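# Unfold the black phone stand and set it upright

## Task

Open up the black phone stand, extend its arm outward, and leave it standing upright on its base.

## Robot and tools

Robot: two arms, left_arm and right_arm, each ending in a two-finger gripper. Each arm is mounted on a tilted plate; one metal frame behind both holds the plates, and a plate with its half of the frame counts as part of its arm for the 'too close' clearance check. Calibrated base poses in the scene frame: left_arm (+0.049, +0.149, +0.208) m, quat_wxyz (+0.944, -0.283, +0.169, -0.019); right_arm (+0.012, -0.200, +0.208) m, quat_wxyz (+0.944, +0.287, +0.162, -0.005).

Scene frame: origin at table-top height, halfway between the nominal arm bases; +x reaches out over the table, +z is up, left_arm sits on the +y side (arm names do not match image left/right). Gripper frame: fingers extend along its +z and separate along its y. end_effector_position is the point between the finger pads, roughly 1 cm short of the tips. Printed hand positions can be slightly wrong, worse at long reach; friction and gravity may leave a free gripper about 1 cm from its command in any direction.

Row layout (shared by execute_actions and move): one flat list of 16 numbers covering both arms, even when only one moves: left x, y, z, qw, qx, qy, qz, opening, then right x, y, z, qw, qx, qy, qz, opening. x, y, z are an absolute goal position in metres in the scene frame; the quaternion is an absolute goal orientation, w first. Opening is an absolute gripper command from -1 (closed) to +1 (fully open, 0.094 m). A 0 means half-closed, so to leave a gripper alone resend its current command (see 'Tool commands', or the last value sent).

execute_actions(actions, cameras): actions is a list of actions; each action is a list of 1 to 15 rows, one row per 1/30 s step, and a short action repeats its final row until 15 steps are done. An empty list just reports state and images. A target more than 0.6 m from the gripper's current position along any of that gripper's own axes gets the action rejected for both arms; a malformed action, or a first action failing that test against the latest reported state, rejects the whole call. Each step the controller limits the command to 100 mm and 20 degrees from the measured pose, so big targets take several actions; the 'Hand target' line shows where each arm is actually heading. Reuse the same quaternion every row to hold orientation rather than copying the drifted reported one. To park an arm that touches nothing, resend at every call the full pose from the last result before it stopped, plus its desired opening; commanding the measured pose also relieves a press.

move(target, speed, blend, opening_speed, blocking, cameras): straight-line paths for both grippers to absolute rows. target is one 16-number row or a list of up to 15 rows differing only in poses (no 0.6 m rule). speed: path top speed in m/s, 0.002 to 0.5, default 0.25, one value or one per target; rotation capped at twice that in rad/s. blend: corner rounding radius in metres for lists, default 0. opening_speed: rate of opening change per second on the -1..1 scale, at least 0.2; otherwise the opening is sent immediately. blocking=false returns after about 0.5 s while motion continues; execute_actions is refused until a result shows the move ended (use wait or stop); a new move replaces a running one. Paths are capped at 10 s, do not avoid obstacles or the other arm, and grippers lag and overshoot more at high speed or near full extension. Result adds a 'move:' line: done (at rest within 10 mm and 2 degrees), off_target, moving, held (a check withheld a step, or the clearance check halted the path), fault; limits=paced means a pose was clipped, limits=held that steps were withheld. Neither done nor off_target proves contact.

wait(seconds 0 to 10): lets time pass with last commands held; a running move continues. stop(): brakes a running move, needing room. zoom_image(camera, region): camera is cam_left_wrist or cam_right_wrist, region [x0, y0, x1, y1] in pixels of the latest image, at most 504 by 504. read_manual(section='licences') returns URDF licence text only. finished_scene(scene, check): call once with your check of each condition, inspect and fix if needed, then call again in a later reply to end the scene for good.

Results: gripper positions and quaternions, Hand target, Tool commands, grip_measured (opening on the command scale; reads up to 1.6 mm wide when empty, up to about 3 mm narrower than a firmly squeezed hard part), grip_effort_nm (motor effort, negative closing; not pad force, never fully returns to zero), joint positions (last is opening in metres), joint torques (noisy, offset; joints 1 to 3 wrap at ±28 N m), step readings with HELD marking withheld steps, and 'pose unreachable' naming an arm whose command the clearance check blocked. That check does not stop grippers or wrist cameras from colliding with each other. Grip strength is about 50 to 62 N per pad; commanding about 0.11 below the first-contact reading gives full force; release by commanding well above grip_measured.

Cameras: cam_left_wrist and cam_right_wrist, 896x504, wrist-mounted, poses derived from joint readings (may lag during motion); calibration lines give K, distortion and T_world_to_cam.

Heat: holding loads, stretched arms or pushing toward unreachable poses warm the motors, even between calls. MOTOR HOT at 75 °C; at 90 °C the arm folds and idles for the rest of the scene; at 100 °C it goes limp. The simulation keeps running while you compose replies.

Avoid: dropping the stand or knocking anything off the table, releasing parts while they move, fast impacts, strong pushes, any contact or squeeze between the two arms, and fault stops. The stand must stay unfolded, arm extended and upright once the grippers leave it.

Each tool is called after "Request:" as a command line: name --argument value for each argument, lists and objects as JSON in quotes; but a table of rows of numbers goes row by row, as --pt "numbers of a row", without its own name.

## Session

Request:
execute_actions --actions '[]'

Scene clock: 0.00 s.
left_arm: end_effector_position=(+0.3727, -0.2662, +0.1293) grip_measured=+1.000 grip_effort_nm=n/a end_effector_quat_wxyz=(+0.131, +0.612, +0.763, -0.162) | right_arm: end_effector_position=(-0.1548, -0.5738, +0.2529) grip_measured=+1.000 grip_effort_nm=n/a end_effector_quat_wxyz=(-0.047, +0.983, +0.100, -0.147)
Joint positions: left_arm=[-0.829 2.78 1.905 -0.571 -0.356 0.58 0.094] | right_arm=[-2.332 1.58 1.444 -1.057 -0.359 0.744 0.094]
Joint velocities: left_arm=[-0.012 -0.017 0.002 0.037 0.051 -0.022 0] | right_arm=[0.002 -0.012 0.002 -0.037 -0.007 0.022 0]
Joint torques (N m): no reading
Motor temperatures (°C): left_arm=[28 32 29 28 30 28 26] | right_arm=[30 31 27 27 29 28 28]
Heat: left arm: 32 °C; right arm: 31 °C.
Hand target: left_arm +0.3699, -0.2697, +0.1341; +0.134, +0.615, +0.759, -0.166 | right_arm -0.1570, -0.5720, +0.2550; -0.049, +0.982, +0.097, -0.151
Tool commands: left_gripper/opening=+1.0 right_gripper/opening=+1.0
camera_calibration:
cam_left_wrist: T_world_to_cam=[[-0.971429, -0.222718, 0.0819873, 0.290746], [-0.221017, 0.974827, 0.0293853, 0.379577], [-0.0864681, 0.0104251, -0.9962, 0.250009], [0, 0, 0, 1]] pos_world=[0.38795, -0.307874, 0.214068]
cam_right_wrist: T_world_to_cam=[[-0.190621, 0.973145, 0.129043, 0.495963], [0.975249, 0.172729, 0.138036, 0.252318], [0.112039, 0.152162, -0.981985, 0.443098], [0, 0, 0, 1]] pos_world=[-0.201177, -0.593649, 0.336285]

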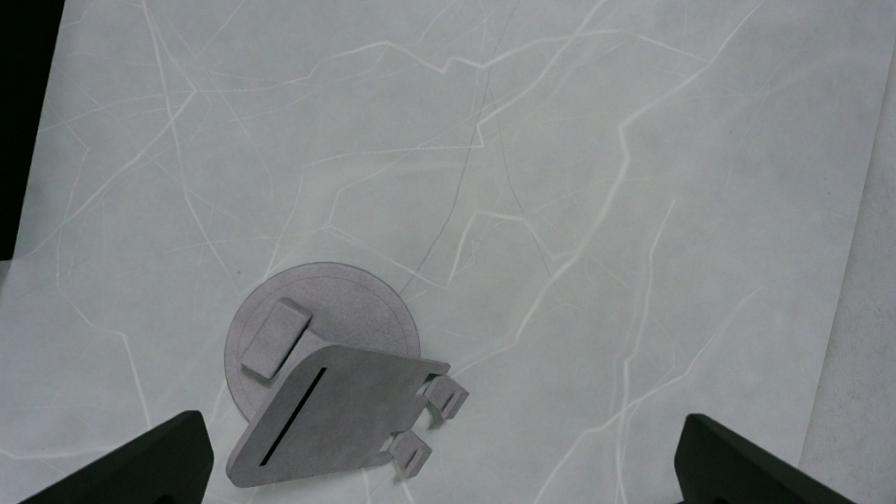

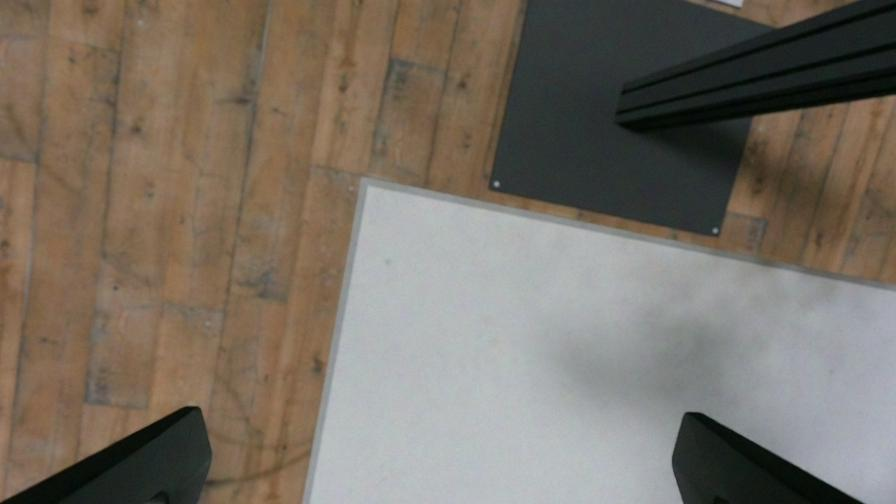

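Request:
move --pt "0.36 -0.24 0.28 0.131 0.612 0.763 -0.162 1.0 -0.157 -0.572 0.255 -0.047 0.983 0.1 -0.147 1.0" --pt "0.36 0.08 0.36 0.1 0.70 0.70 -0.1 1.0 -0.157 -0.572 0.255 -0.047 0.983 0.1 -0.147 1.0" --speed 0.25

Scene clock: 7.27 s.
left_arm: end_effector_position=(+0.3613, +0.0765, +0.3618) grip_measured=+1.000 grip_effort_nm=0.017 end_effector_quat_wxyz=(+0.105, +0.698, +0.701, -0.102) | right_arm: end_effector_position=(-0.1548, -0.5738, +0.2529) grip_measured=+1.000 grip_effort_nm=0.042 end_effector_quat_wxyz=(-0.047, +0.983, +0.101, -0.147)
Joint positions: left_arm=[-0.825 1.633 1.53 -1.437 -0.448 0.762 0.094] | right_arm=[-2.332 1.58 1.444 -1.057 -0.359 0.742 0.094]
Joint velocities: left_arm=[-0.017 0.002 -0.012 -0.081 -0.051 0.007 0] | right_arm=[0.022 0.007 0.002 -0.037 -0.007 -0.037 0]
Joint torques (N m): left_arm=[-4.01 -3.77 7.54 0.18 0.1 0.07] | right_arm=[-5.59 -6.52 4.44 0.2 0.07 -0.17]
Motor temperatures (°C): left_arm=[29 35 29 29 30 28 26] | right_arm=[30 32 27 27 29 28 28]
Heat: left arm: 35 °C; right arm: 32 °C.
Hand target: left_arm +0.3609, +0.0804, +0.3608; +0.100, +0.701, +0.699, -0.101 | right_arm -0.1570, -0.5720, +0.2550; -0.047, +0.983, +0.100, -0.147
Off the commanded pose: left_arm 0.004 m, 1 deg | right_arm 0.004 m, 0 deg.
move: done
camera_calibration:
cam_left_wrist: T_world_to_cam=[[-0.999498, -0.0293412, -0.0119646, 0.366214], [-0.030761, 0.989076, 0.144164, -0.0752211], [0.00760397, 0.14446, -0.989481, 0.430421], [0, 0, 0, 1]] pos_world=[0.360443, 0.0229659, 0.44112]
cam_right_wrist: T_world_to_cam=[[-0.192403, 0.972724, 0.129574, 0.495311], [0.974917, 0.174421, 0.138251, 0.253183], [0.11188, 0.152924, -0.981884, 0.443485], [0, 0, 0, 1]] pos_world=[-0.20115, -0.593781, 0.336269]

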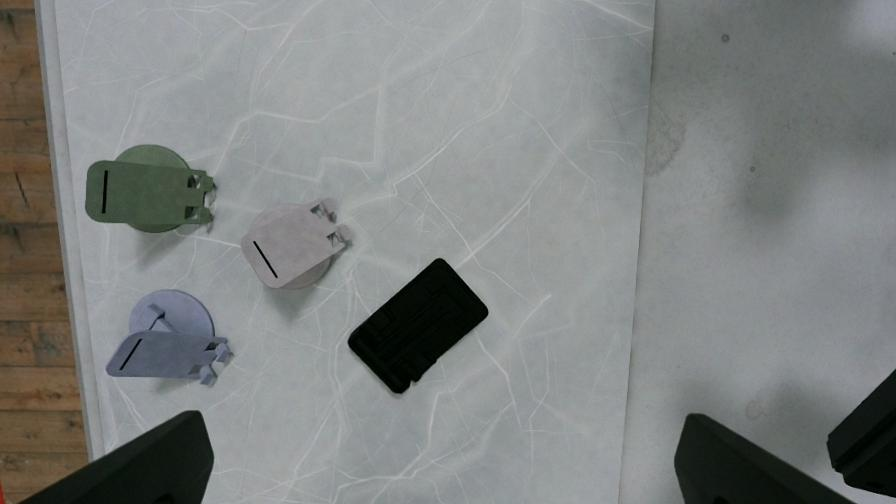

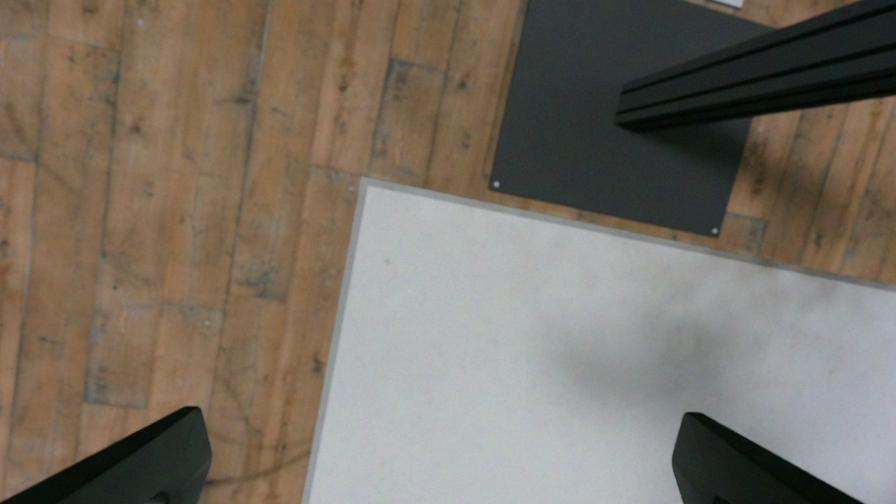

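Request:
zoom_image --camera "cam_left_wrist" --region '[330, 240, 510, 410]'

Scaled by 2.800.

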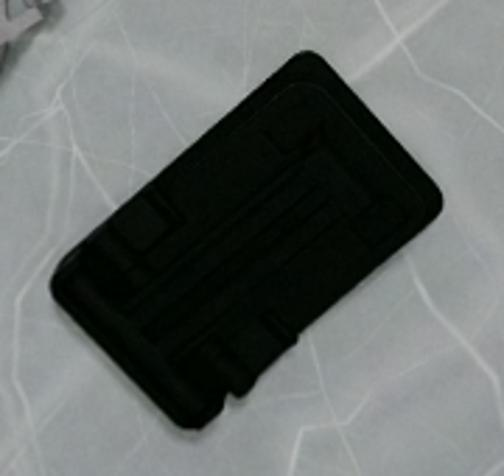

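Request:
move --target '[0.39,0.19,0.19,0.1,0.70,0.70,-0.1,1.0,-0.157,-0.572,0.255,-0.047,0.983,0.1,-0.147,1.0]' --cameras '["cam_left_wrist"]'

Request:
zoom_image --camera "cam_left_wrist" --region '[300, 140, 640, 440]'

Scene clock: 15.67 s.
left_arm: end_effector_position=(+0.3938, +0.1949, +0.1888) grip_measured=+1.000 grip_effort_nm=0.012 end_effector_quat_wxyz=(+0.088, +0.702, +0.701, -0.090) | right_arm: end_effector_position=(-0.1548, -0.5738, +0.2529) grip_measured=+1.000 grip_effort_nm=0.046 end_effector_quat_wxyz=(-0.047, +0.983, +0.101, -0.147)
Joint positions: left_arm=[-0.106 1.48 1.111 -0.884 -0.354 1.527 0.094] | right_arm=[-2.332 1.58 1.444 -1.057 -0.359 0.742 0.094]
Joint velocities: left_arm=[0.002 -0.007 0.022 -0.022 -0.066 -0.022 0] | right_arm=[-0.002 -0.002 0.002 -0.022 -0.037 -0.095 0]
Joint torques (N m): left_arm=[-3.12 -7.28 5.65 -0.05 0.33 0.1] | right_arm=[-5.31 -6.57 4.55 0.25 0.14 -0.2]
Motor temperatures (°C): left_arm=[29 34 30 29 30 28 26] | right_arm=[30 32 28 27 29 28 28]
Heat: left arm: 34 °C; right arm: 32 °C.
Hand target: left_arm +0.3906, +0.1936, +0.1886; +0.093, +0.702, +0.700, -0.097 | right_arm -0.1570, -0.5720, +0.2550; -0.047, +0.983, +0.100, -0.147
Off the commanded pose: left_arm 0.006 m, 2 deg | right_arm 0.004 m, 0 deg.
move: done
camera_calibration:
cam_left_wrist: T_world_to_cam=[[-0.999735, -0.0220555, -0.00664667, 0.39781], [-0.0229062, 0.982352, 0.185634, -0.175918], [0.00243513, 0.185737, -0.982597, 0.234596], [0, 0, 0, 1]] pos_world=[0.393103, 0.138014, 0.265813]
Images, in order (width x height): cam_left_wrist 896x504.

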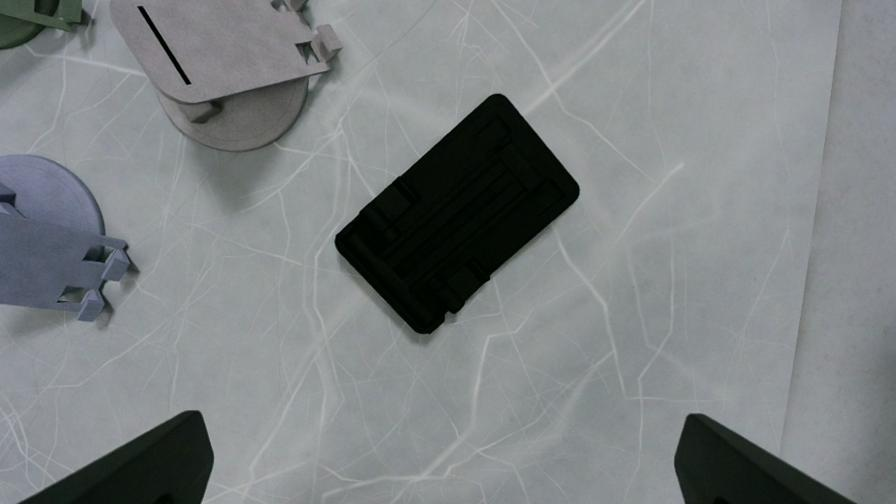

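Scaled by 1.482.

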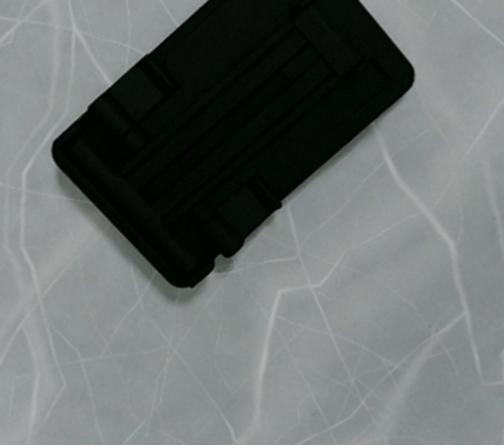

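Request:
zoom_image --camera "cam_left_wrist" --region '[320, 200, 510, 345]'

Request:
zoom_image --camera "cam_left_wrist" --region '[420, 80, 600, 220]'

Scaled by 2.653.

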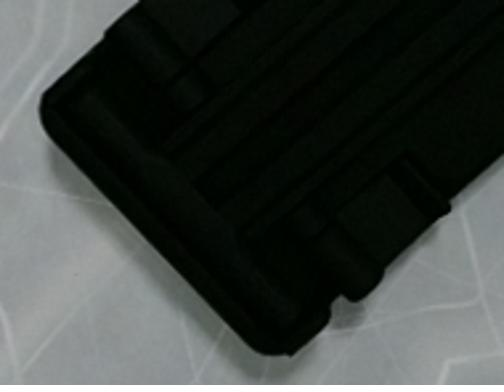

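Scaled by 2.800.

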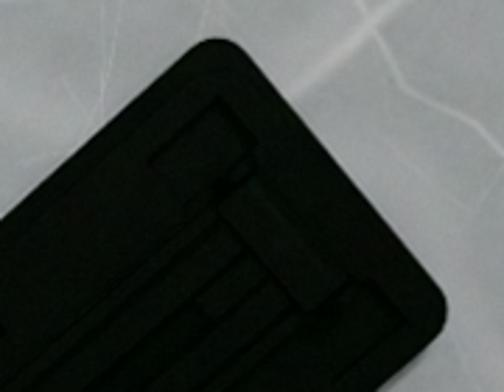

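Request:
move --pt "0.33 0.22 0.26 0.05 0.706 0.706 -0.05 0.0 0.0 -0.45 0.32 0 0.9239 -0.1 0 1.0" --pt "0.25 0.27 0.28 0.05 0.706 0.706 -0.05 0.0 0.22 -0.2 0.3 0 -0.3827 0.9239 0 1.0" --pt "0.25 0.27 0.28 0.05 0.706 0.706 -0.05 0.0 0.36 0.12 0.22 0 -0.3827 0.9239 0 1.0" --speed 0.3 --blend 0.04

Scene clock: 47.00 s.
left_arm: end_effector_position=(+0.3037, +0.2397, +0.2695) grip_measured=+0.001 grip_effort_nm=-0.051 end_effector_quat_wxyz=(+0.055, +0.700, +0.711, -0.049) | right_arm: end_effector_position=(+0.0842, -0.3689, +0.3052) grip_measured=+1.000 grip_effort_nm=0.051 end_effector_quat_wxyz=(+0.127, +0.933, -0.323, -0.092)
Joint positions: left_arm=[-0.3 1.072 1.031 -1.302 -0.514 1.304 0.047] | right_arm=[-1.954 0.192 0.893 -1.562 -0.297 2.064 0.094]
Joint velocities: left_arm=[-0.002 -0.007 0.007 -0.037 -0.051 -0.051 -0.001] | right_arm=[0.002 -0.002 -0.002 0.007 -0.022 0.051 0]
Joint torques (N m): left_arm=[-1.92 -3.6 5.98 -0.16 0.08 0.05] | right_arm=[1.54 2.5 4.38 0.58 0.15 -0.05]
Motor temperatures (°C): left_arm=[29 37 30 29 30 28 26] | right_arm=[31 33 28 28 29 28 28]
Heat: left arm: 37 °C; right arm: 33 °C.
Hand target: left_arm +0.2972, +0.2402, +0.2690; +0.051, +0.705, +0.705, -0.051 | right_arm +0.0834, -0.3703, +0.3053; +0.128, +0.933, -0.324, -0.093
Off the commanded pose: left_arm 0.062 m, 1 deg | right_arm 0.568 m, 98 deg.
shoulder posture changed (right arm): the wrist came as close to joint 1's axis as it can, and the arm is now in the other of its two shoulder postures.
move: held (right_arm; a check stopped the path), off_target (left_arm; braked when a check withheld steps of right_arm); path passed 1 of 3 targets; limits=paced,held
pose unreachable (right arm): on one or more control steps of this call, first in action 0 (counted from 0), this arm could not follow its commanded pose, so it was not sent that pose on those steps. It may still have moved: this result reports where it is.
cause: moving toward the commanded pose would bring two parts of the arm too close to each other (its upper arm (the part past joint 2) and its wrist camera, with joints 3 (elbow) to 6 (wrist roll) between them).
camera_calibration:
cam_left_wrist: T_world_to_cam=[[-0.999052, -0.0388579, -0.0196493, 0.31651], [-0.0428728, 0.956711, 0.287865, -0.252389], [0.00761289, 0.288434, -0.95747, 0.272786], [0, 0, 0, 1]] pos_world=[0.303312, 0.175082, 0.340057]
cam_right_wrist: T_world_to_cam=[[0.573884, 0.765876, -0.289985, 0.322428], [0.813599, -0.492842, 0.308486, -0.307254], [0.0933457, -0.412967, -0.90595, 0.206449], [0, 0, 0, 1]] pos_world=[0.0456743, -0.313111, 0.375315]

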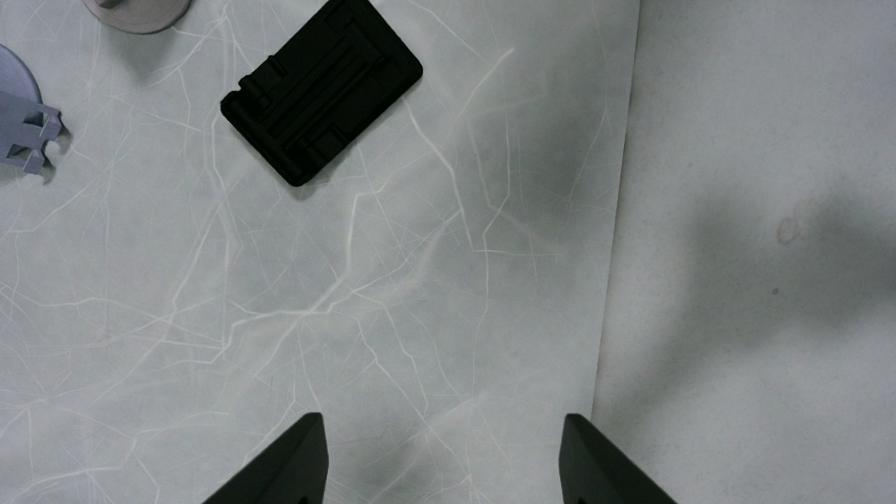

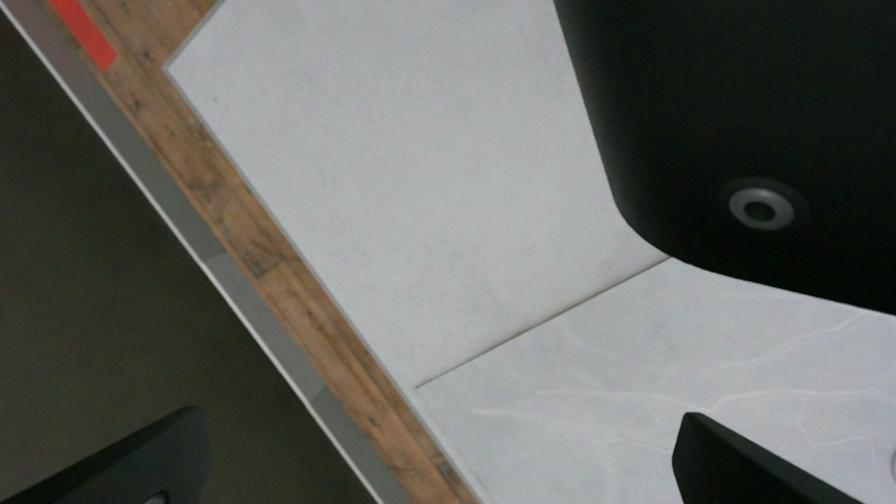

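Request:
move --target '[0.25,0.26,0.28,0.05,0.706,0.706,-0.05,0.0,0.11,-0.52,0.27,0.127,0.933,-0.323,-0.092,1.0]' --speed 0.2

Scene clock: 56.80 s.
left_arm: end_effector_position=(+0.2554, +0.2614, +0.2813) grip_measured=+0.001 grip_effort_nm=-0.046 end_effector_quat_wxyz=(+0.054, +0.700, +0.710, -0.048) | right_arm: end_effector_position=(+0.1100, -0.5153, +0.2732) grip_measured=+1.000 grip_effort_nm=0.042 end_effector_quat_wxyz=(+0.057, +0.972, -0.228, +0.018)
Joint positions: left_arm=[-0.317 0.871 0.972 -1.454 -0.52 1.287 0.047] | right_arm=[-1.652 0.815 1.079 -1.128 -0.363 2.092 0.094]
Joint velocities: left_arm=[-0.007 -0.012 0.002 -0.022 -0.051 0.051 -0.002] | right_arm=[-0.002 0.002 0.002 -0.051 0.051 0.051 0]
Joint torques (N m): left_arm=[-1.58 -1.46 6.02 -0.15 0.08 -0.09] | right_arm=[0.21 -2.85 6.26 0.41 0.18 0.09]
Motor temperatures (°C): left_arm=[29 35 30 29 30 28 26] | right_arm=[30 32 28 28 29 28 28]
Heat: left arm: 35 °C; right arm: 32 °C.
Hand target: left_arm +0.2501, +0.2603, +0.2801; +0.051, +0.705, +0.705, -0.050 | right_arm +0.1079, -0.5209, +0.2738; +0.062, +0.971, -0.230, +0.011
Off the commanded pose: left_arm 0.006 m, 1 deg | right_arm 0.006 m, 19 deg.
shoulder posture changed (right arm): the wrist came as close to joint 1's axis as it can, and the arm is now in the other of its two shoulder postures.
joint sent to its limit (right arm) — joint 6 (wrist roll), upper limit. The joint targets are off in position and orientation.
move: off_target (right_arm); limits=paced
camera_calibration:
cam_left_wrist: T_world_to_cam=[[-0.999089, -0.0375146, -0.0203533, 0.26923], [-0.0418098, 0.956079, 0.290113, -0.279314], [0.00857588, 0.290699, -0.956776, 0.277197], [0, 0, 0, 1]] pos_world=[0.25493, 0.196565, 0.351727]
cam_right_wrist: T_world_to_cam=[[0.436219, 0.894529, -0.0976267, 0.439338], [0.815261, -0.346963, 0.463644, -0.357943], [0.38087, -0.281842, -0.880627, 0.143614], [0, 0, 0, 1]] pos_world=[0.0454715, -0.476717, 0.335319]

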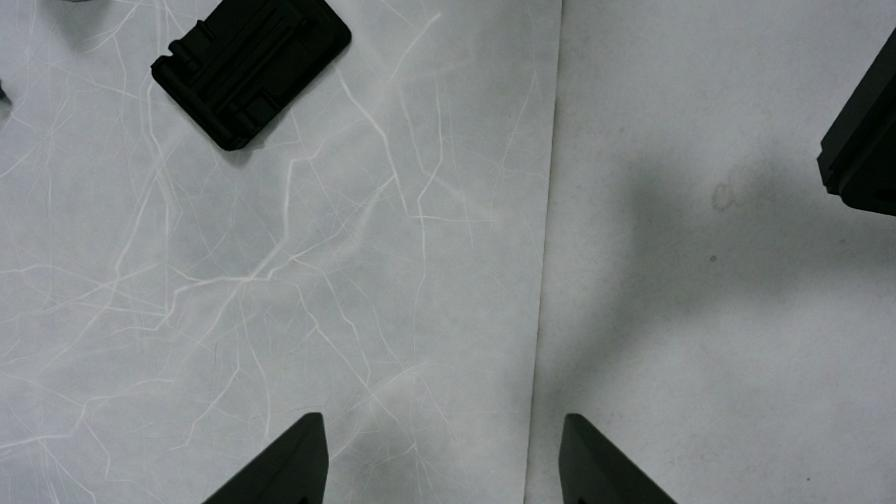

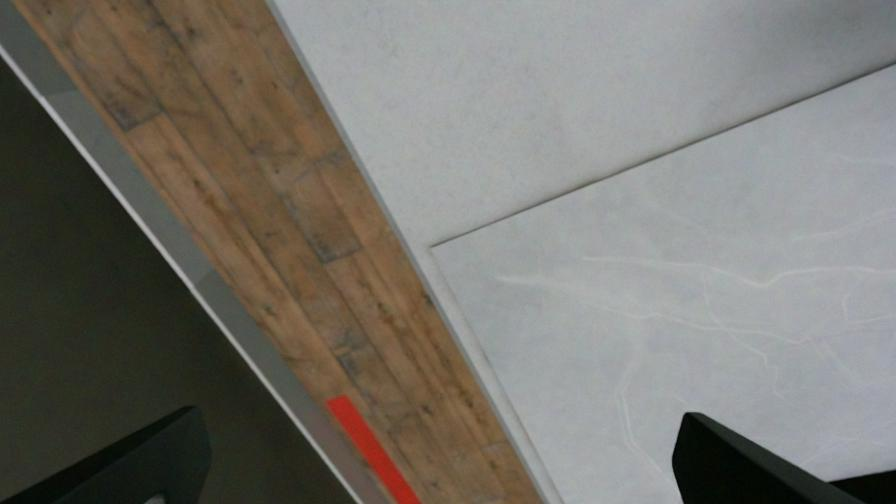

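Request:
move --pt "0.25 0.26 0.28 0.05 0.706 0.706 -0.05 0.0 0.25 -0.43 0.28 0 -0.7286 -0.6848 0 1.0" --pt "0.25 0.26 0.28 0.05 0.706 0.706 -0.05 0.0 0.36 -0.05 0.26 0 -0.0997 0.995 0 1.0" --pt "0.25 0.26 0.28 0.05 0.706 0.706 -0.05 0.0 0.36 0.11 0.2 0 -0.3827 0.9239 0 1.0" --speed '[0.3,0.35,0.3]'

Scene clock: 68.93 s.
left_arm: end_effector_position=(+0.2552, +0.2615, +0.2813) grip_measured=+0.001 grip_effort_nm=-0.046 end_effector_quat_wxyz=(+0.054, +0.700, +0.711, -0.048) | right_arm: end_effector_position=(+0.3806, +0.0971, +0.2048) grip_measured=+1.000 grip_effort_nm=0.037 end_effector_quat_wxyz=(+0.012, -0.349, +0.937, +0.025)
Joint positions: left_arm=[-0.317 0.871 0.972 -1.455 -0.52 1.285 0.047] | right_arm=[0.86 2.717 2.213 -1.268 0.596 0.188 0.094]
Joint velocities: left_arm=[-0.002 -0.012 0.022 -0.007 -0.051 -0.081 0] | right_arm=[0.002 0.007 0.002 -0.081 -0.037 -0.007 0]
Joint torques (N m): left_arm=[-1.65 -1.46 5.89 -0.14 0.05 -0.09] | right_arm=[10.86 -7.45 5.64 -0.05 -0.15 -0.1]
Motor temperatures (°C): left_arm=[28 34 30 28 30 28 26] | right_arm=[31 32 29 28 29 28 28]
Heat: left arm: 34 °C; right arm: 32 °C.
Hand target: left_arm +0.2501, +0.2600, +0.2799; +0.050, +0.705, +0.705, -0.050 | right_arm +0.3649, +0.1070, +0.1979; +0.000, -0.374, +0.927, +0.020
Off the commanded pose: left_arm 0.006 m, 1 deg | right_arm 0.025 m, 5 deg.
move: off_target (right_arm)
camera_calibration:
cam_left_wrist: T_world_to_cam=[[-0.999077, -0.0383325, -0.0193937, 0.268946], [-0.0423184, 0.955863, 0.29075, -0.279437], [0.00739251, 0.291303, -0.956602, 0.277235], [0, 0, 0, 1]] pos_world=[0.254823, 0.196654, 0.351666]
cam_right_wrist: T_world_to_cam=[[0.660912, -0.749711, -0.0336008, -0.172132], [-0.687327, -0.622677, 0.373972, 0.28266], [-0.301293, -0.224068, -0.926831, 0.416352], [0, 0, 0, 1]] pos_world=[0.433488, 0.140247, 0.274397]

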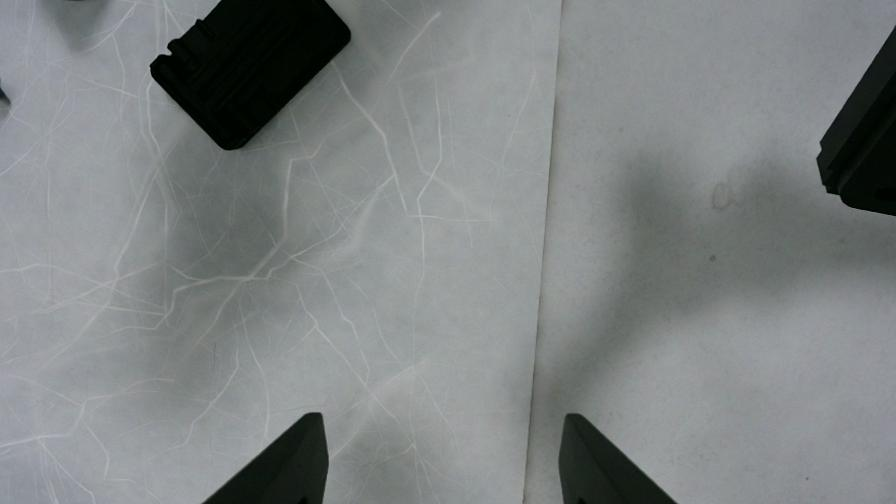

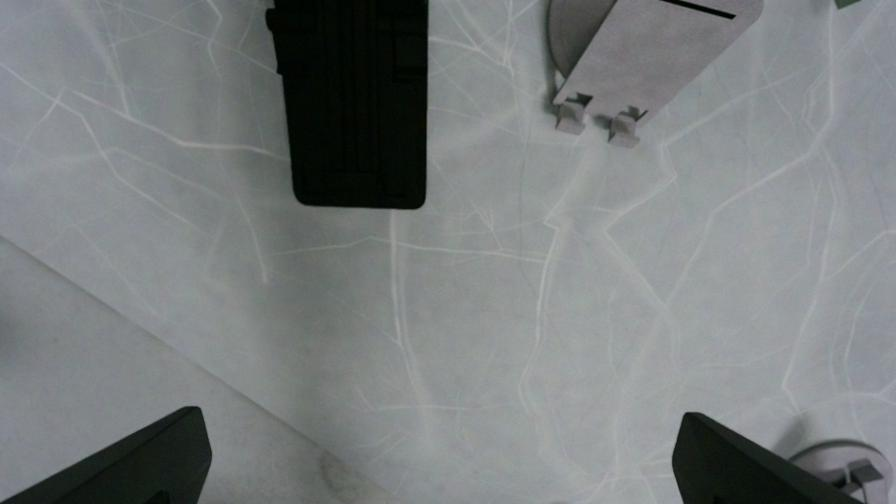

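Request:
move --target '[0.25,0.26,0.28,0.05,0.706,0.706,-0.05,0.0,0.36,0.182,0.10,0,-0.3827,0.9239,0,1.0]' --speed 0.2 --cameras '["cam_right_wrist"]'

Scene clock: 75.73 s.
left_arm: end_effector_position=(+0.2552, +0.2616, +0.2813) grip_measured=+0.001 grip_effort_nm=-0.051 end_effector_quat_wxyz=(+0.054, +0.700, +0.711, -0.048) | right_arm: end_effector_position=(+0.3698, +0.1829, +0.1195) grip_measured=+1.000 grip_effort_nm=0.027 end_effector_quat_wxyz=(+0.043, -0.373, +0.926, +0.035)
Joint positions: left_arm=[-0.317 0.871 0.972 -1.455 -0.521 1.285 0.047] | right_arm=[0.86 3.095 2.513 -1.114 0.607 0.091 0.094]
Joint velocities: left_arm=[-0.002 0.007 0.002 0.022 -0.022 -0.125 -0.001] | right_arm=[-0.002 -0.017 0.002 -0.022 -0.037 0.007 0]
Joint torques (N m): left_arm=[-1.66 -1.4 5.89 -0.15 0.07 -0.1] | right_arm=[8.44 -9.7 3.47 0.44 0.07 -0.19]
Motor temperatures (°C): left_arm=[28 33 29 28 30 28 26] | right_arm=[32 34 29 28 29 28 28]
Heat: left arm: 33 °C; right arm: 34 °C.
Hand target: left_arm +0.2501, +0.2601, +0.2799; +0.050, +0.705, +0.705, -0.050 | right_arm +0.3612, +0.1820, +0.1010; +0.033, -0.382, +0.923, +0.024
Off the commanded pose: left_arm 0.006 m, 1 deg | right_arm 0.022 m, 6 deg.
joint sent to its limit (right arm) — joint 2 (shoulder), upper limit. The joint targets are off in orientation, not in position.
move: off_target (right_arm)
camera_calibration:
cam_right_wrist: T_world_to_cam=[[0.700037, -0.713588, -0.0272133, -0.125373], [-0.672063, -0.671227, 0.312706, 0.371078], [-0.241409, -0.200617, -0.94946, 0.329557], [0, 0, 0, 1]] pos_world=[0.416712, 0.225728, 0.193452]
Images, in order (width x height): cam_right_wrist 896x504.

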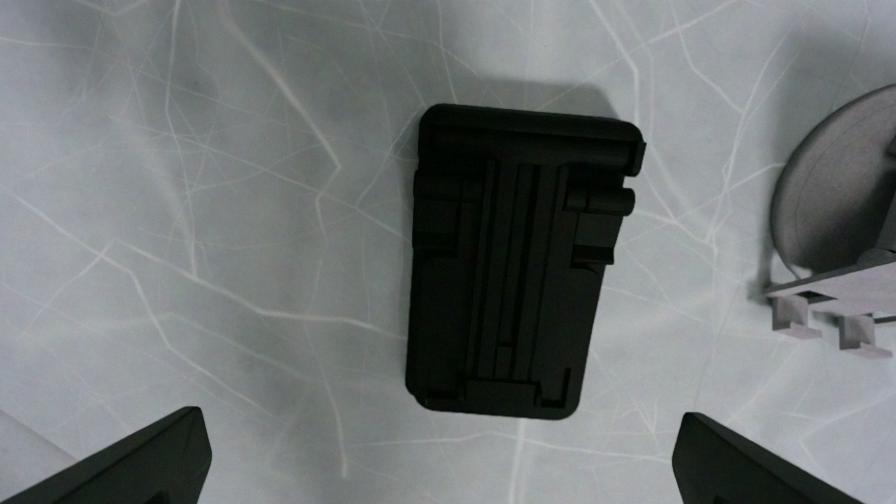

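Request:
move --target '[0.25,0.26,0.28,0.05,0.706,0.706,-0.05,0.0,0.368,0.158,0.075,0.203,-0.338,0.916,0.075,1.0]' --speed 0.15 --cameras '["cam_right_wrist"]'

Scene clock: 88.80 s.
left_arm: end_effector_position=(+0.2552, +0.2616, +0.2813) grip_measured=+0.001 grip_effort_nm=-0.051 end_effector_quat_wxyz=(+0.054, +0.700, +0.711, -0.048) | right_arm: end_effector_position=(+0.3566, +0.1623, +0.0632) grip_measured=+1.000 grip_effort_nm=0.037 end_effector_quat_wxyz=(+0.193, -0.349, +0.914, +0.069)
Joint positions: left_arm=[-0.317 0.871 0.972 -1.455 -0.521 1.285 0.047] | right_arm=[0.795 2.784 1.54 -0.023 0.637 -0.186 0.094]
Joint velocities: left_arm=[0.002 0.002 0.007 0.007 -0.022 -0.022 0] | right_arm=[0.007 0.002 -0.002 0.037 0.007 0.037 0]
Joint torques (N m): left_arm=[-1.65 -1.46 5.86 -0.12 0.06 -0.11] | right_arm=[7.43 -13.01 2.77 0.95 -0.13 -0.13]
Motor temperatures (°C): left_arm=[28 33 29 28 30 28 26] | right_arm=[32 36 28 28 29 28 28]
Heat: left arm: 33 °C; right arm: 36 °C.
Hand target: left_arm +0.2501, +0.2600, +0.2799; +0.050, +0.705, +0.705, -0.050 | right_arm +0.3690, +0.1592, +0.0746; +0.205, -0.340, +0.915, +0.076
Off the commanded pose: left_arm 0.006 m, 1 deg | right_arm 0.017 m, 2 deg.
move: off_target (right_arm)
camera_calibration:
cam_right_wrist: T_world_to_cam=[[0.669077, -0.743016, 0.0162142, -0.119261], [-0.743187, -0.669001, 0.0105683, 0.41008], [0.00299494, -0.0191212, -0.999813, 0.155405], [0, 0, 0, 1]] pos_world=[0.384095, 0.188703, 0.152975]
Images, in order (width x height): cam_right_wrist 896x504.

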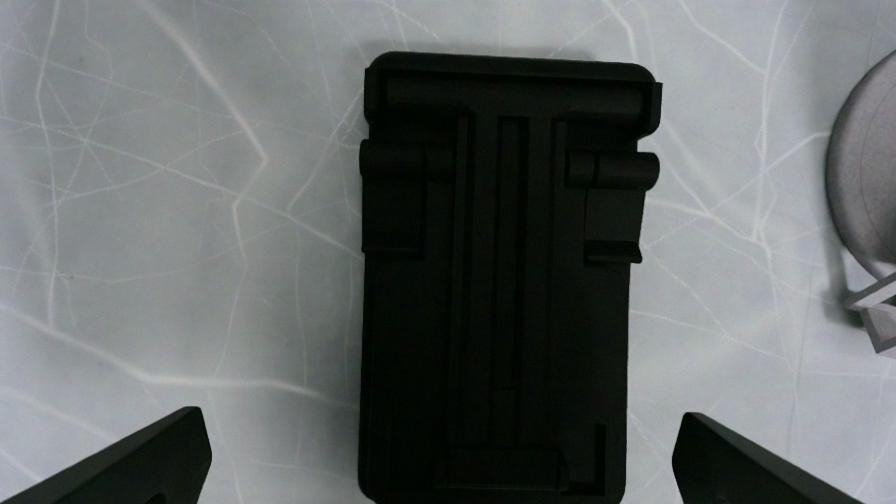

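Request:
zoom_image --camera "cam_right_wrist" --region '[330, 30, 690, 290]'

Request:
zoom_image --camera "cam_right_wrist" --region '[330, 270, 690, 504]'

Scaled by 1.400.

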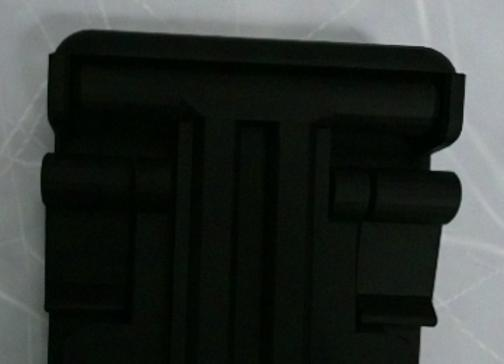

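Scaled by 1.400.

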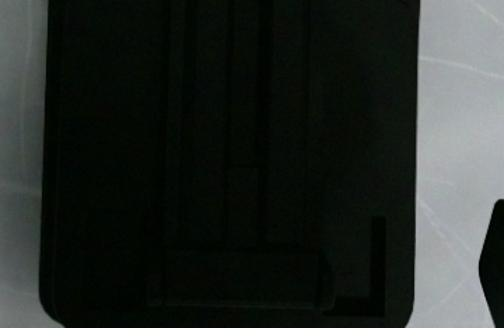

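Request:
move --target '[0.25,0.26,0.28,0.05,0.706,0.706,-0.05,0.0,0.3785,0.148,0.042,0.203,-0.338,0.916,0.075,1.0]' --speed 0.08 --cameras '["cam_right_wrist"]'

Scene clock: 97.87 s.
left_arm: end_effector_position=(+0.2552, +0.2616, +0.2813) grip_measured=+0.001 grip_effort_nm=-0.051 end_effector_quat_wxyz=(+0.054, +0.700, +0.711, -0.048) | right_arm: end_effector_position=(+0.3845, +0.1466, +0.0466) grip_measured=+1.000 grip_effort_nm=0.027 end_effector_quat_wxyz=(+0.208, -0.331, +0.918, +0.069)
Joint positions: left_arm=[-0.317 0.871 0.972 -1.455 -0.521 1.285 0.047] | right_arm=[0.717 2.784 1.531 0.076 0.622 -0.266 0.094]
Joint velocities: left_arm=[0.002 0.007 -0.002 0.007 0.007 0.051 -0.001] | right_arm=[-0.012 -0.002 -0.017 -0.007 0.007 0.037 0]
Joint torques (N m): left_arm=[-1.69 -1.36 5.87 -0.13 0.04 -0.08] | right_arm=[8.17 -9.69 2.39 0.97 -0.24 -0.17]
Motor temperatures (°C): left_arm=[28 32 29 28 30 28 26] | right_arm=[32 37 28 28 28 28 28]
Heat: left arm: 32 °C; right arm: 37 °C.
Hand target: left_arm +0.2501, +0.2600, +0.2799; +0.050, +0.705, +0.705, -0.050 | right_arm +0.3788, +0.1474, +0.0420; +0.204, -0.338, +0.916, +0.074
Off the commanded pose: left_arm 0.006 m, 1 deg | right_arm 0.008 m, 1 deg.
move: done
camera_calibration:
cam_right_wrist: T_world_to_cam=[[0.640765, -0.767492, 0.0194015, -0.135055], [-0.767332, -0.641043, -0.0162986, 0.426909], [0.0249463, -0.00444383, -0.999679, 0.127779], [0, 0, 0, 1]] pos_world=[0.410932, 0.170581, 0.137316]
Images, in order (width x height): cam_right_wrist 896x504.

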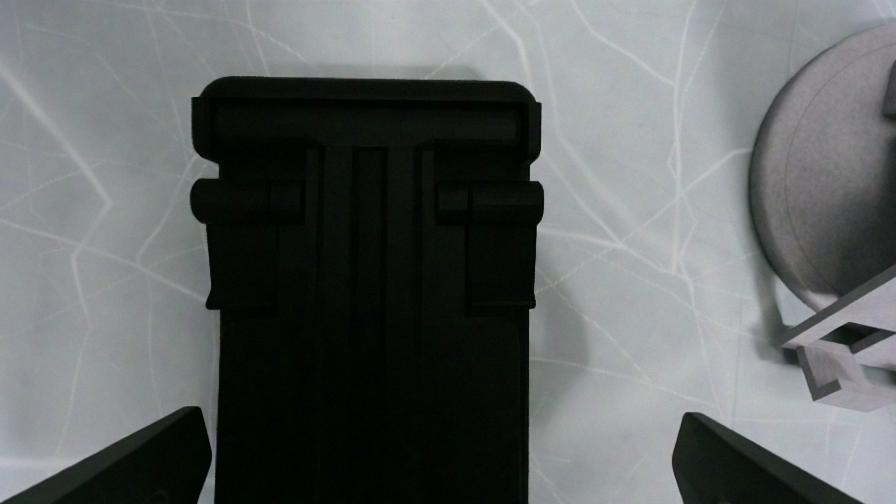

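Request:
move --target '[0.25,0.26,0.28,0.05,0.706,0.706,-0.05,0.0,0.365,0.163,0.042,0.203,-0.338,0.916,0.075,1.0]' --speed 0.06 --cameras '["cam_right_wrist"]'

Scene clock: 101.80 s.
left_arm: end_effector_position=(+0.2552, +0.2616, +0.2813) grip_measured=+0.001 grip_effort_nm=-0.046 end_effector_quat_wxyz=(+0.054, +0.700, +0.711, -0.048) | right_arm: end_effector_position=(+0.3818, +0.1517, +0.0512) grip_measured=+1.000 grip_effort_nm=0.027 end_effector_quat_wxyz=(+0.211, -0.324, +0.919, +0.074)
Joint positions: left_arm=[-0.317 0.871 0.972 -1.455 -0.521 1.285 0.047] | right_arm=[0.732 2.784 1.531 0.077 0.622 -0.24 0.094]
Joint velocities: left_arm=[0.007 0.002 0.002 -0.081 0.007 -0.051 0] | right_arm=[0.007 -0.007 0.002 -0.066 0.051 0.037 0]
Joint torques (N m): left_arm=[-1.76 -1.44 5.85 -0.15 0.08 -0.11] | right_arm=[10.13 -6.79 4.4 0.78 -0.08 0.07]
Motor temperatures (°C): left_arm=[28 32 29 28 30 28 26] | right_arm=[33 37 28 28 28 28 28]
Heat: left arm: 32 °C; right arm: 37 °C.
Hand target: left_arm +0.2501, +0.2600, +0.2799; +0.050, +0.705, +0.705, -0.050 | right_arm +0.3648, +0.1624, +0.0424; +0.203, -0.338, +0.916, +0.075
Off the commanded pose: left_arm 0.006 m, 1 deg | right_arm 0.022 m, 2 deg.
move: off_target (right_arm)
camera_calibration:
cam_right_wrist: T_world_to_cam=[[0.631442, -0.775365, 0.00950914, -0.124206], [-0.774974, -0.631445, -0.0263087, 0.430217], [0.0264034, 0.00924307, -0.999609, 0.12988], [0, 0, 0, 1]] pos_world=[0.408407, 0.174153, 0.142329]
Images, in order (width x height): cam_right_wrist 896x504.

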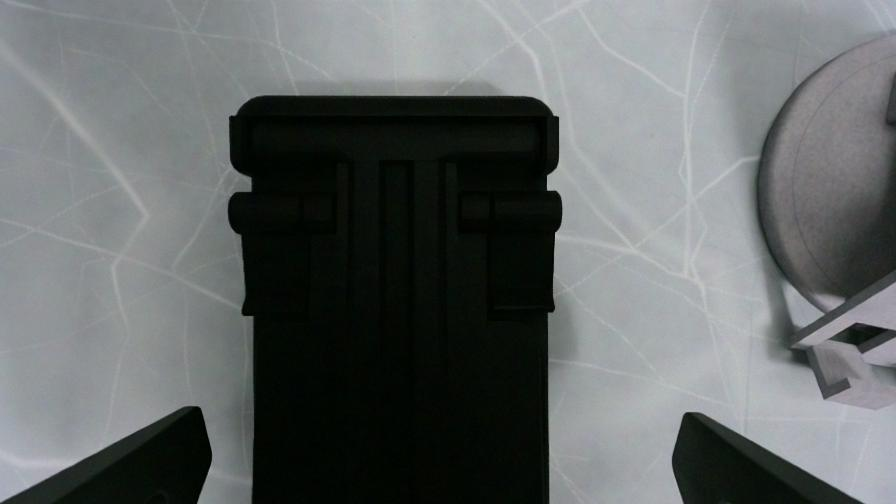

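Request:
move --target '[0.25,0.26,0.28,0.05,0.706,0.706,-0.05,0.0,0.359,0.167,0.034,0.203,-0.338,0.916,0.075,1.0]' --speed 0.06 --cameras '["cam_right_wrist"]'

Scene clock: 104.87 s.
left_arm: end_effector_position=(+0.2552, +0.2616, +0.2813) grip_measured=+0.001 grip_effort_nm=-0.051 end_effector_quat_wxyz=(+0.054, +0.700, +0.711, -0.048) | right_arm: end_effector_position=(+0.3727, +0.1550, +0.0399) grip_measured=+1.000 grip_effort_nm=0.032 end_effector_quat_wxyz=(+0.203, -0.329, +0.919, +0.072)
Joint positions: left_arm=[-0.317 0.871 0.972 -1.455 -0.521 1.285 0.047] | right_arm=[0.732 2.818 1.539 0.083 0.622 -0.237 0.094]
Joint velocities: left_arm=[-0.012 -0.007 -0.002 -0.007 -0.051 -0.007 0] | right_arm=[0.002 -0.017 -0.002 -0.007 -0.007 -0.007 0]
Joint torques (N m): left_arm=[-1.7 -1.39 5.9 -0.12 0.06 -0.1] | right_arm=[10.48 -7.06 4.25 0.91 -0.09 0.04]
Motor temperatures (°C): left_arm=[28 32 29 28 30 28 26] | right_arm=[33 37 28 28 28 28 28]
Heat: left arm: 32 °C; right arm: 37 °C.
Hand target: left_arm +0.2501, +0.2600, +0.2799; +0.050, +0.705, +0.705, -0.050 | right_arm +0.3588, +0.1668, +0.0342; +0.203, -0.338, +0.916, +0.075
Off the commanded pose: left_arm 0.006 m, 1 deg | right_arm 0.019 m, 1 deg.
move: off_target (right_arm)
camera_calibration:
cam_right_wrist: T_world_to_cam=[[0.638737, -0.769365, 0.00962534, -0.119476], [-0.769292, -0.638809, -0.0106326, 0.423281], [0.0143291, -0.000613271, -0.999897, 0.12474], [0, 0, 0, 1]] pos_world=[0.400153, 0.178552, 0.130378]
Images, in order (width x height): cam_right_wrist 896x504.

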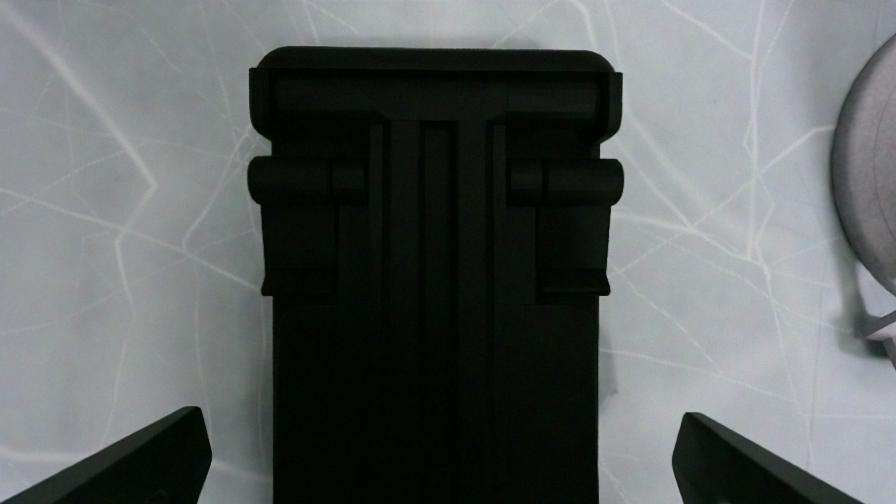

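Request:
move --target '[0.25,0.26,0.28,0.05,0.706,0.706,-0.05,0.0,0.359,0.167,0.010,0.203,-0.338,0.916,0.075,1.0]' --speed 0.05 --cameras '["cam_right_wrist"]'

Scene clock: 107.47 s.
left_arm: end_effector_position=(+0.2552, +0.2616, +0.2813) grip_measured=+0.001 grip_effort_nm=-0.051 end_effector_quat_wxyz=(+0.054, +0.700, +0.711, -0.048) | right_arm: end_effector_position=(+0.3693, +0.1640, +0.0270) grip_measured=+1.000 grip_effort_nm=0.032 end_effector_quat_wxyz=(+0.213, -0.329, +0.917, +0.074)
Joint positions: left_arm=[-0.317 0.871 0.972 -1.455 -0.521 1.285 0.047] | right_arm=[0.729 2.87 1.556 0.145 0.618 -0.256 0.094]
Joint velocities: left_arm=[-0.022 -0.012 -0.007 -0.081 -0.022 0.037 0.001] | right_arm=[-0.012 0.022 0.007 -0.066 -0.007 -0.051 0]
Joint torques (N m): left_arm=[-1.73 -1.44 5.87 -0.14 0.06 -0.08] | right_arm=[7.58 -6.94 4.11 0.95 -0.2 -0.14]
Motor temperatures (°C): left_arm=[28 32 29 28 30 28 26] | right_arm=[33 36 28 28 28 28 28]
Heat: left arm: 32 °C; right arm: 36 °C.
Hand target: left_arm +0.2501, +0.2600, +0.2799; +0.050, +0.705, +0.705, -0.050 | right_arm +0.3587, +0.1666, +0.0106; +0.203, -0.338, +0.916, +0.075
Off the commanded pose: left_arm 0.006 m, 1 deg | right_arm 0.020 m, 2 deg.
move: off_target (right_arm)
camera_calibration:
cam_right_wrist: T_world_to_cam=[[0.639263, -0.76889, 0.0122387, -0.110613], [-0.76835, -0.639301, -0.0305363, 0.42659], [0.0313033, 0.0101171, -0.999459, 0.103881], [0, 0, 0, 1]] pos_world=[0.39523, 0.18662, 0.118205]
Images, in order (width x height): cam_right_wrist 896x504.

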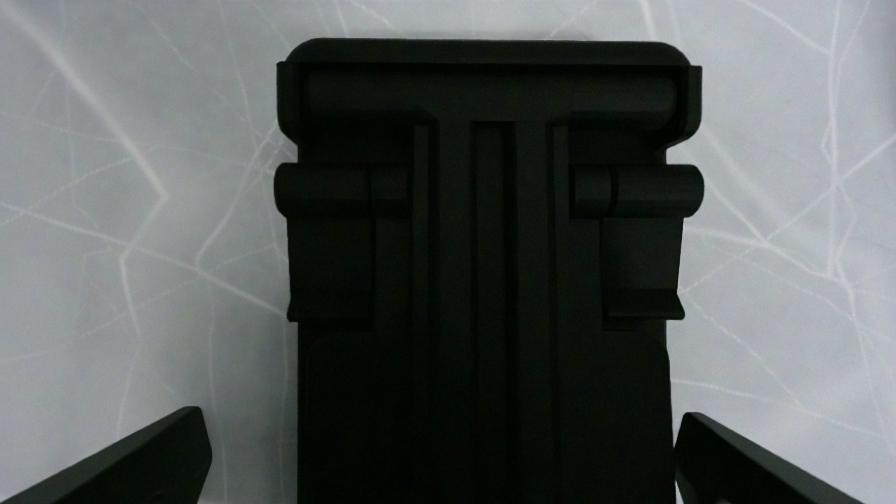

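Request:
move --pt "0.25 0.26 0.28 0.05 0.706 0.706 -0.05 0.0 0.359 0.167 0.025 0.203 -0.338 0.916 0.075 1.0" --pt "0.25 0.26 0.28 0.05 0.706 0.706 -0.05 0.0 0.369 0.154 0.020 0.203 -0.338 0.916 0.075 1.0" --speed 0.05 --cameras '["cam_right_wrist"]'

Scene clock: 110.83 s.
left_arm: end_effector_position=(+0.2551, +0.2617, +0.2813) grip_measured=+0.001 grip_effort_nm=-0.051 end_effector_quat_wxyz=(+0.053, +0.700, +0.710, -0.048) | right_arm: end_effector_position=(+0.3694, +0.1642, +0.0252) grip_measured=+1.000 grip_effort_nm=0.032 end_effector_quat_wxyz=(+0.214, -0.332, +0.915, +0.080)
Joint positions: left_arm=[-0.317 0.871 0.972 -1.455 -0.521 1.285 0.047] | right_arm=[0.723 2.87 1.55 0.158 0.603 -0.269 0.094]
Joint velocities: left_arm=[-0.007 0.012 -0.002 -0.007 0.022 -0.022 0] | right_arm=[-0.007 0.022 -0.007 0.051 0.007 0.051 0]
Joint torques (N m): left_arm=[-1.72 -1.5 5.86 -0.14 0.09 -0.12] | right_arm=[6.75 -11.19 1.99 0.71 -0.11 -0.19]
Motor temperatures (°C): left_arm=[28 32 29 28 30 28 26] | right_arm=[33 37 28 28 28 28 28]
Heat: left arm: 32 °C; right arm: 37 °C.
Hand target: left_arm +0.2501, +0.2601, +0.2799; +0.050, +0.705, +0.705, -0.050 | right_arm +0.3689, +0.1540, +0.0198; +0.203, -0.338, +0.916, +0.075
Off the commanded pose: left_arm 0.006 m, 1 deg | right_arm 0.011 m, 2 deg.
move: off_target (right_arm)
camera_calibration:
cam_right_wrist: T_world_to_cam=[[0.645655, -0.763618, 0.00425317, -0.1135], [-0.763027, -0.645357, -0.0361169, 0.425949], [0.0303243, 0.0200737, -0.999339, 0.100845], [0, 0, 0, 1]] pos_world=[0.395234, 0.186195, 0.116645]
Images, in order (width x height): cam_right_wrist 896x504.

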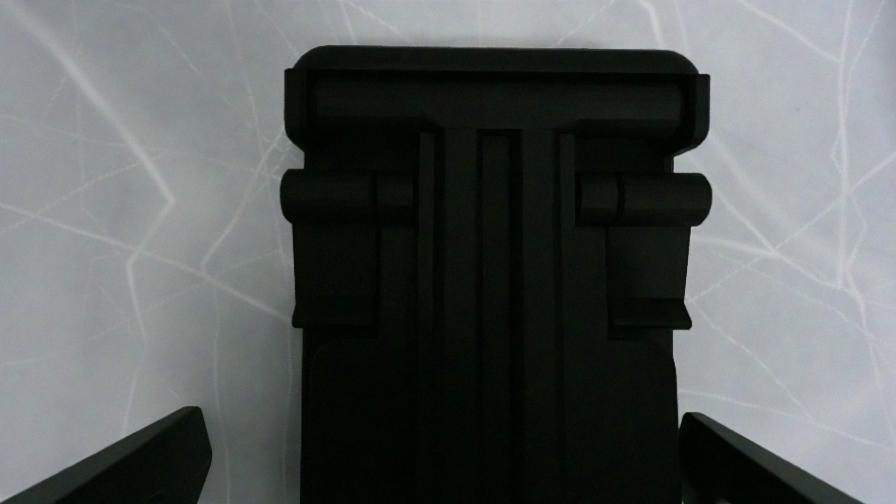

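Request:
move --target '[0.25,0.26,0.28,0.05,0.706,0.706,-0.05,0.0,0.377,0.146,0.012,0.203,-0.338,0.916,0.075,1.0]' --speed 0.05 --cameras '["cam_right_wrist"]'

Scene clock: 113.17 s.
left_arm: end_effector_position=(+0.2551, +0.2617, +0.2813) grip_measured=+0.001 grip_effort_nm=-0.051 end_effector_quat_wxyz=(+0.053, +0.700, +0.710, -0.048) | right_arm: end_effector_position=(+0.3804, +0.1627, +0.0246) grip_measured=+1.000 grip_effort_nm=0.032 end_effector_quat_wxyz=(+0.223, -0.331, +0.912, +0.089)
Joint positions: left_arm=[-0.317 0.871 0.972 -1.455 -0.521 1.285 0.047] | right_arm=[0.699 2.864 1.55 0.191 0.576 -0.307 0.094]
Joint velocities: left_arm=[-0.017 0.012 -0.012 -0.066 0.022 -0.051 -0.002] | right_arm=[-0.002 -0.007 -0.007 0.051 -0.081 -0.066 0]
Joint torques (N m): left_arm=[-1.7 -1.39 5.89 -0.13 0.07 -0.11] | right_arm=[6.08 -10.67 1.65 0.67 0.03 -0.18]
Motor temperatures (°C): left_arm=[28 32 29 28 30 28 26] | right_arm=[33 37 28 28 28 28 28]
Heat: left arm: 32 °C; right arm: 37 °C.
Hand target: left_arm +0.2501, +0.2600, +0.2799; +0.050, +0.705, +0.705, -0.050 | right_arm +0.3768, +0.1463, +0.0121; +0.203, -0.338, +0.916, +0.075
Off the commanded pose: left_arm 0.006 m, 1 deg | right_arm 0.021 m, 3 deg.
move: off_target (right_arm)
camera_calibration:
cam_right_wrist: T_world_to_cam=[[0.648519, -0.761176, -0.00576178, -0.123025], [-0.760006, -0.647062, -0.0608396, 0.433047], [0.0425815, 0.0438347, -0.998131, 0.0913189], [0, 0, 0, 1]] pos_world=[0.405014, 0.182562, 0.116786]
Images, in order (width x height): cam_right_wrist 896x504.

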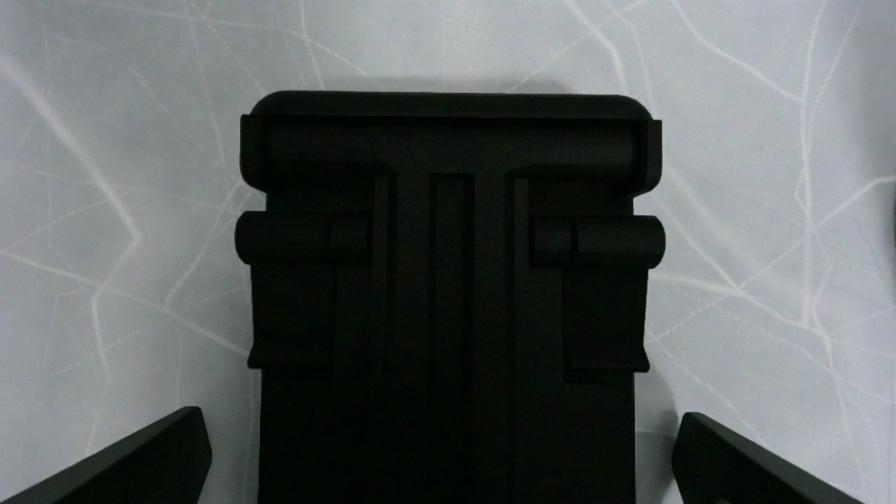

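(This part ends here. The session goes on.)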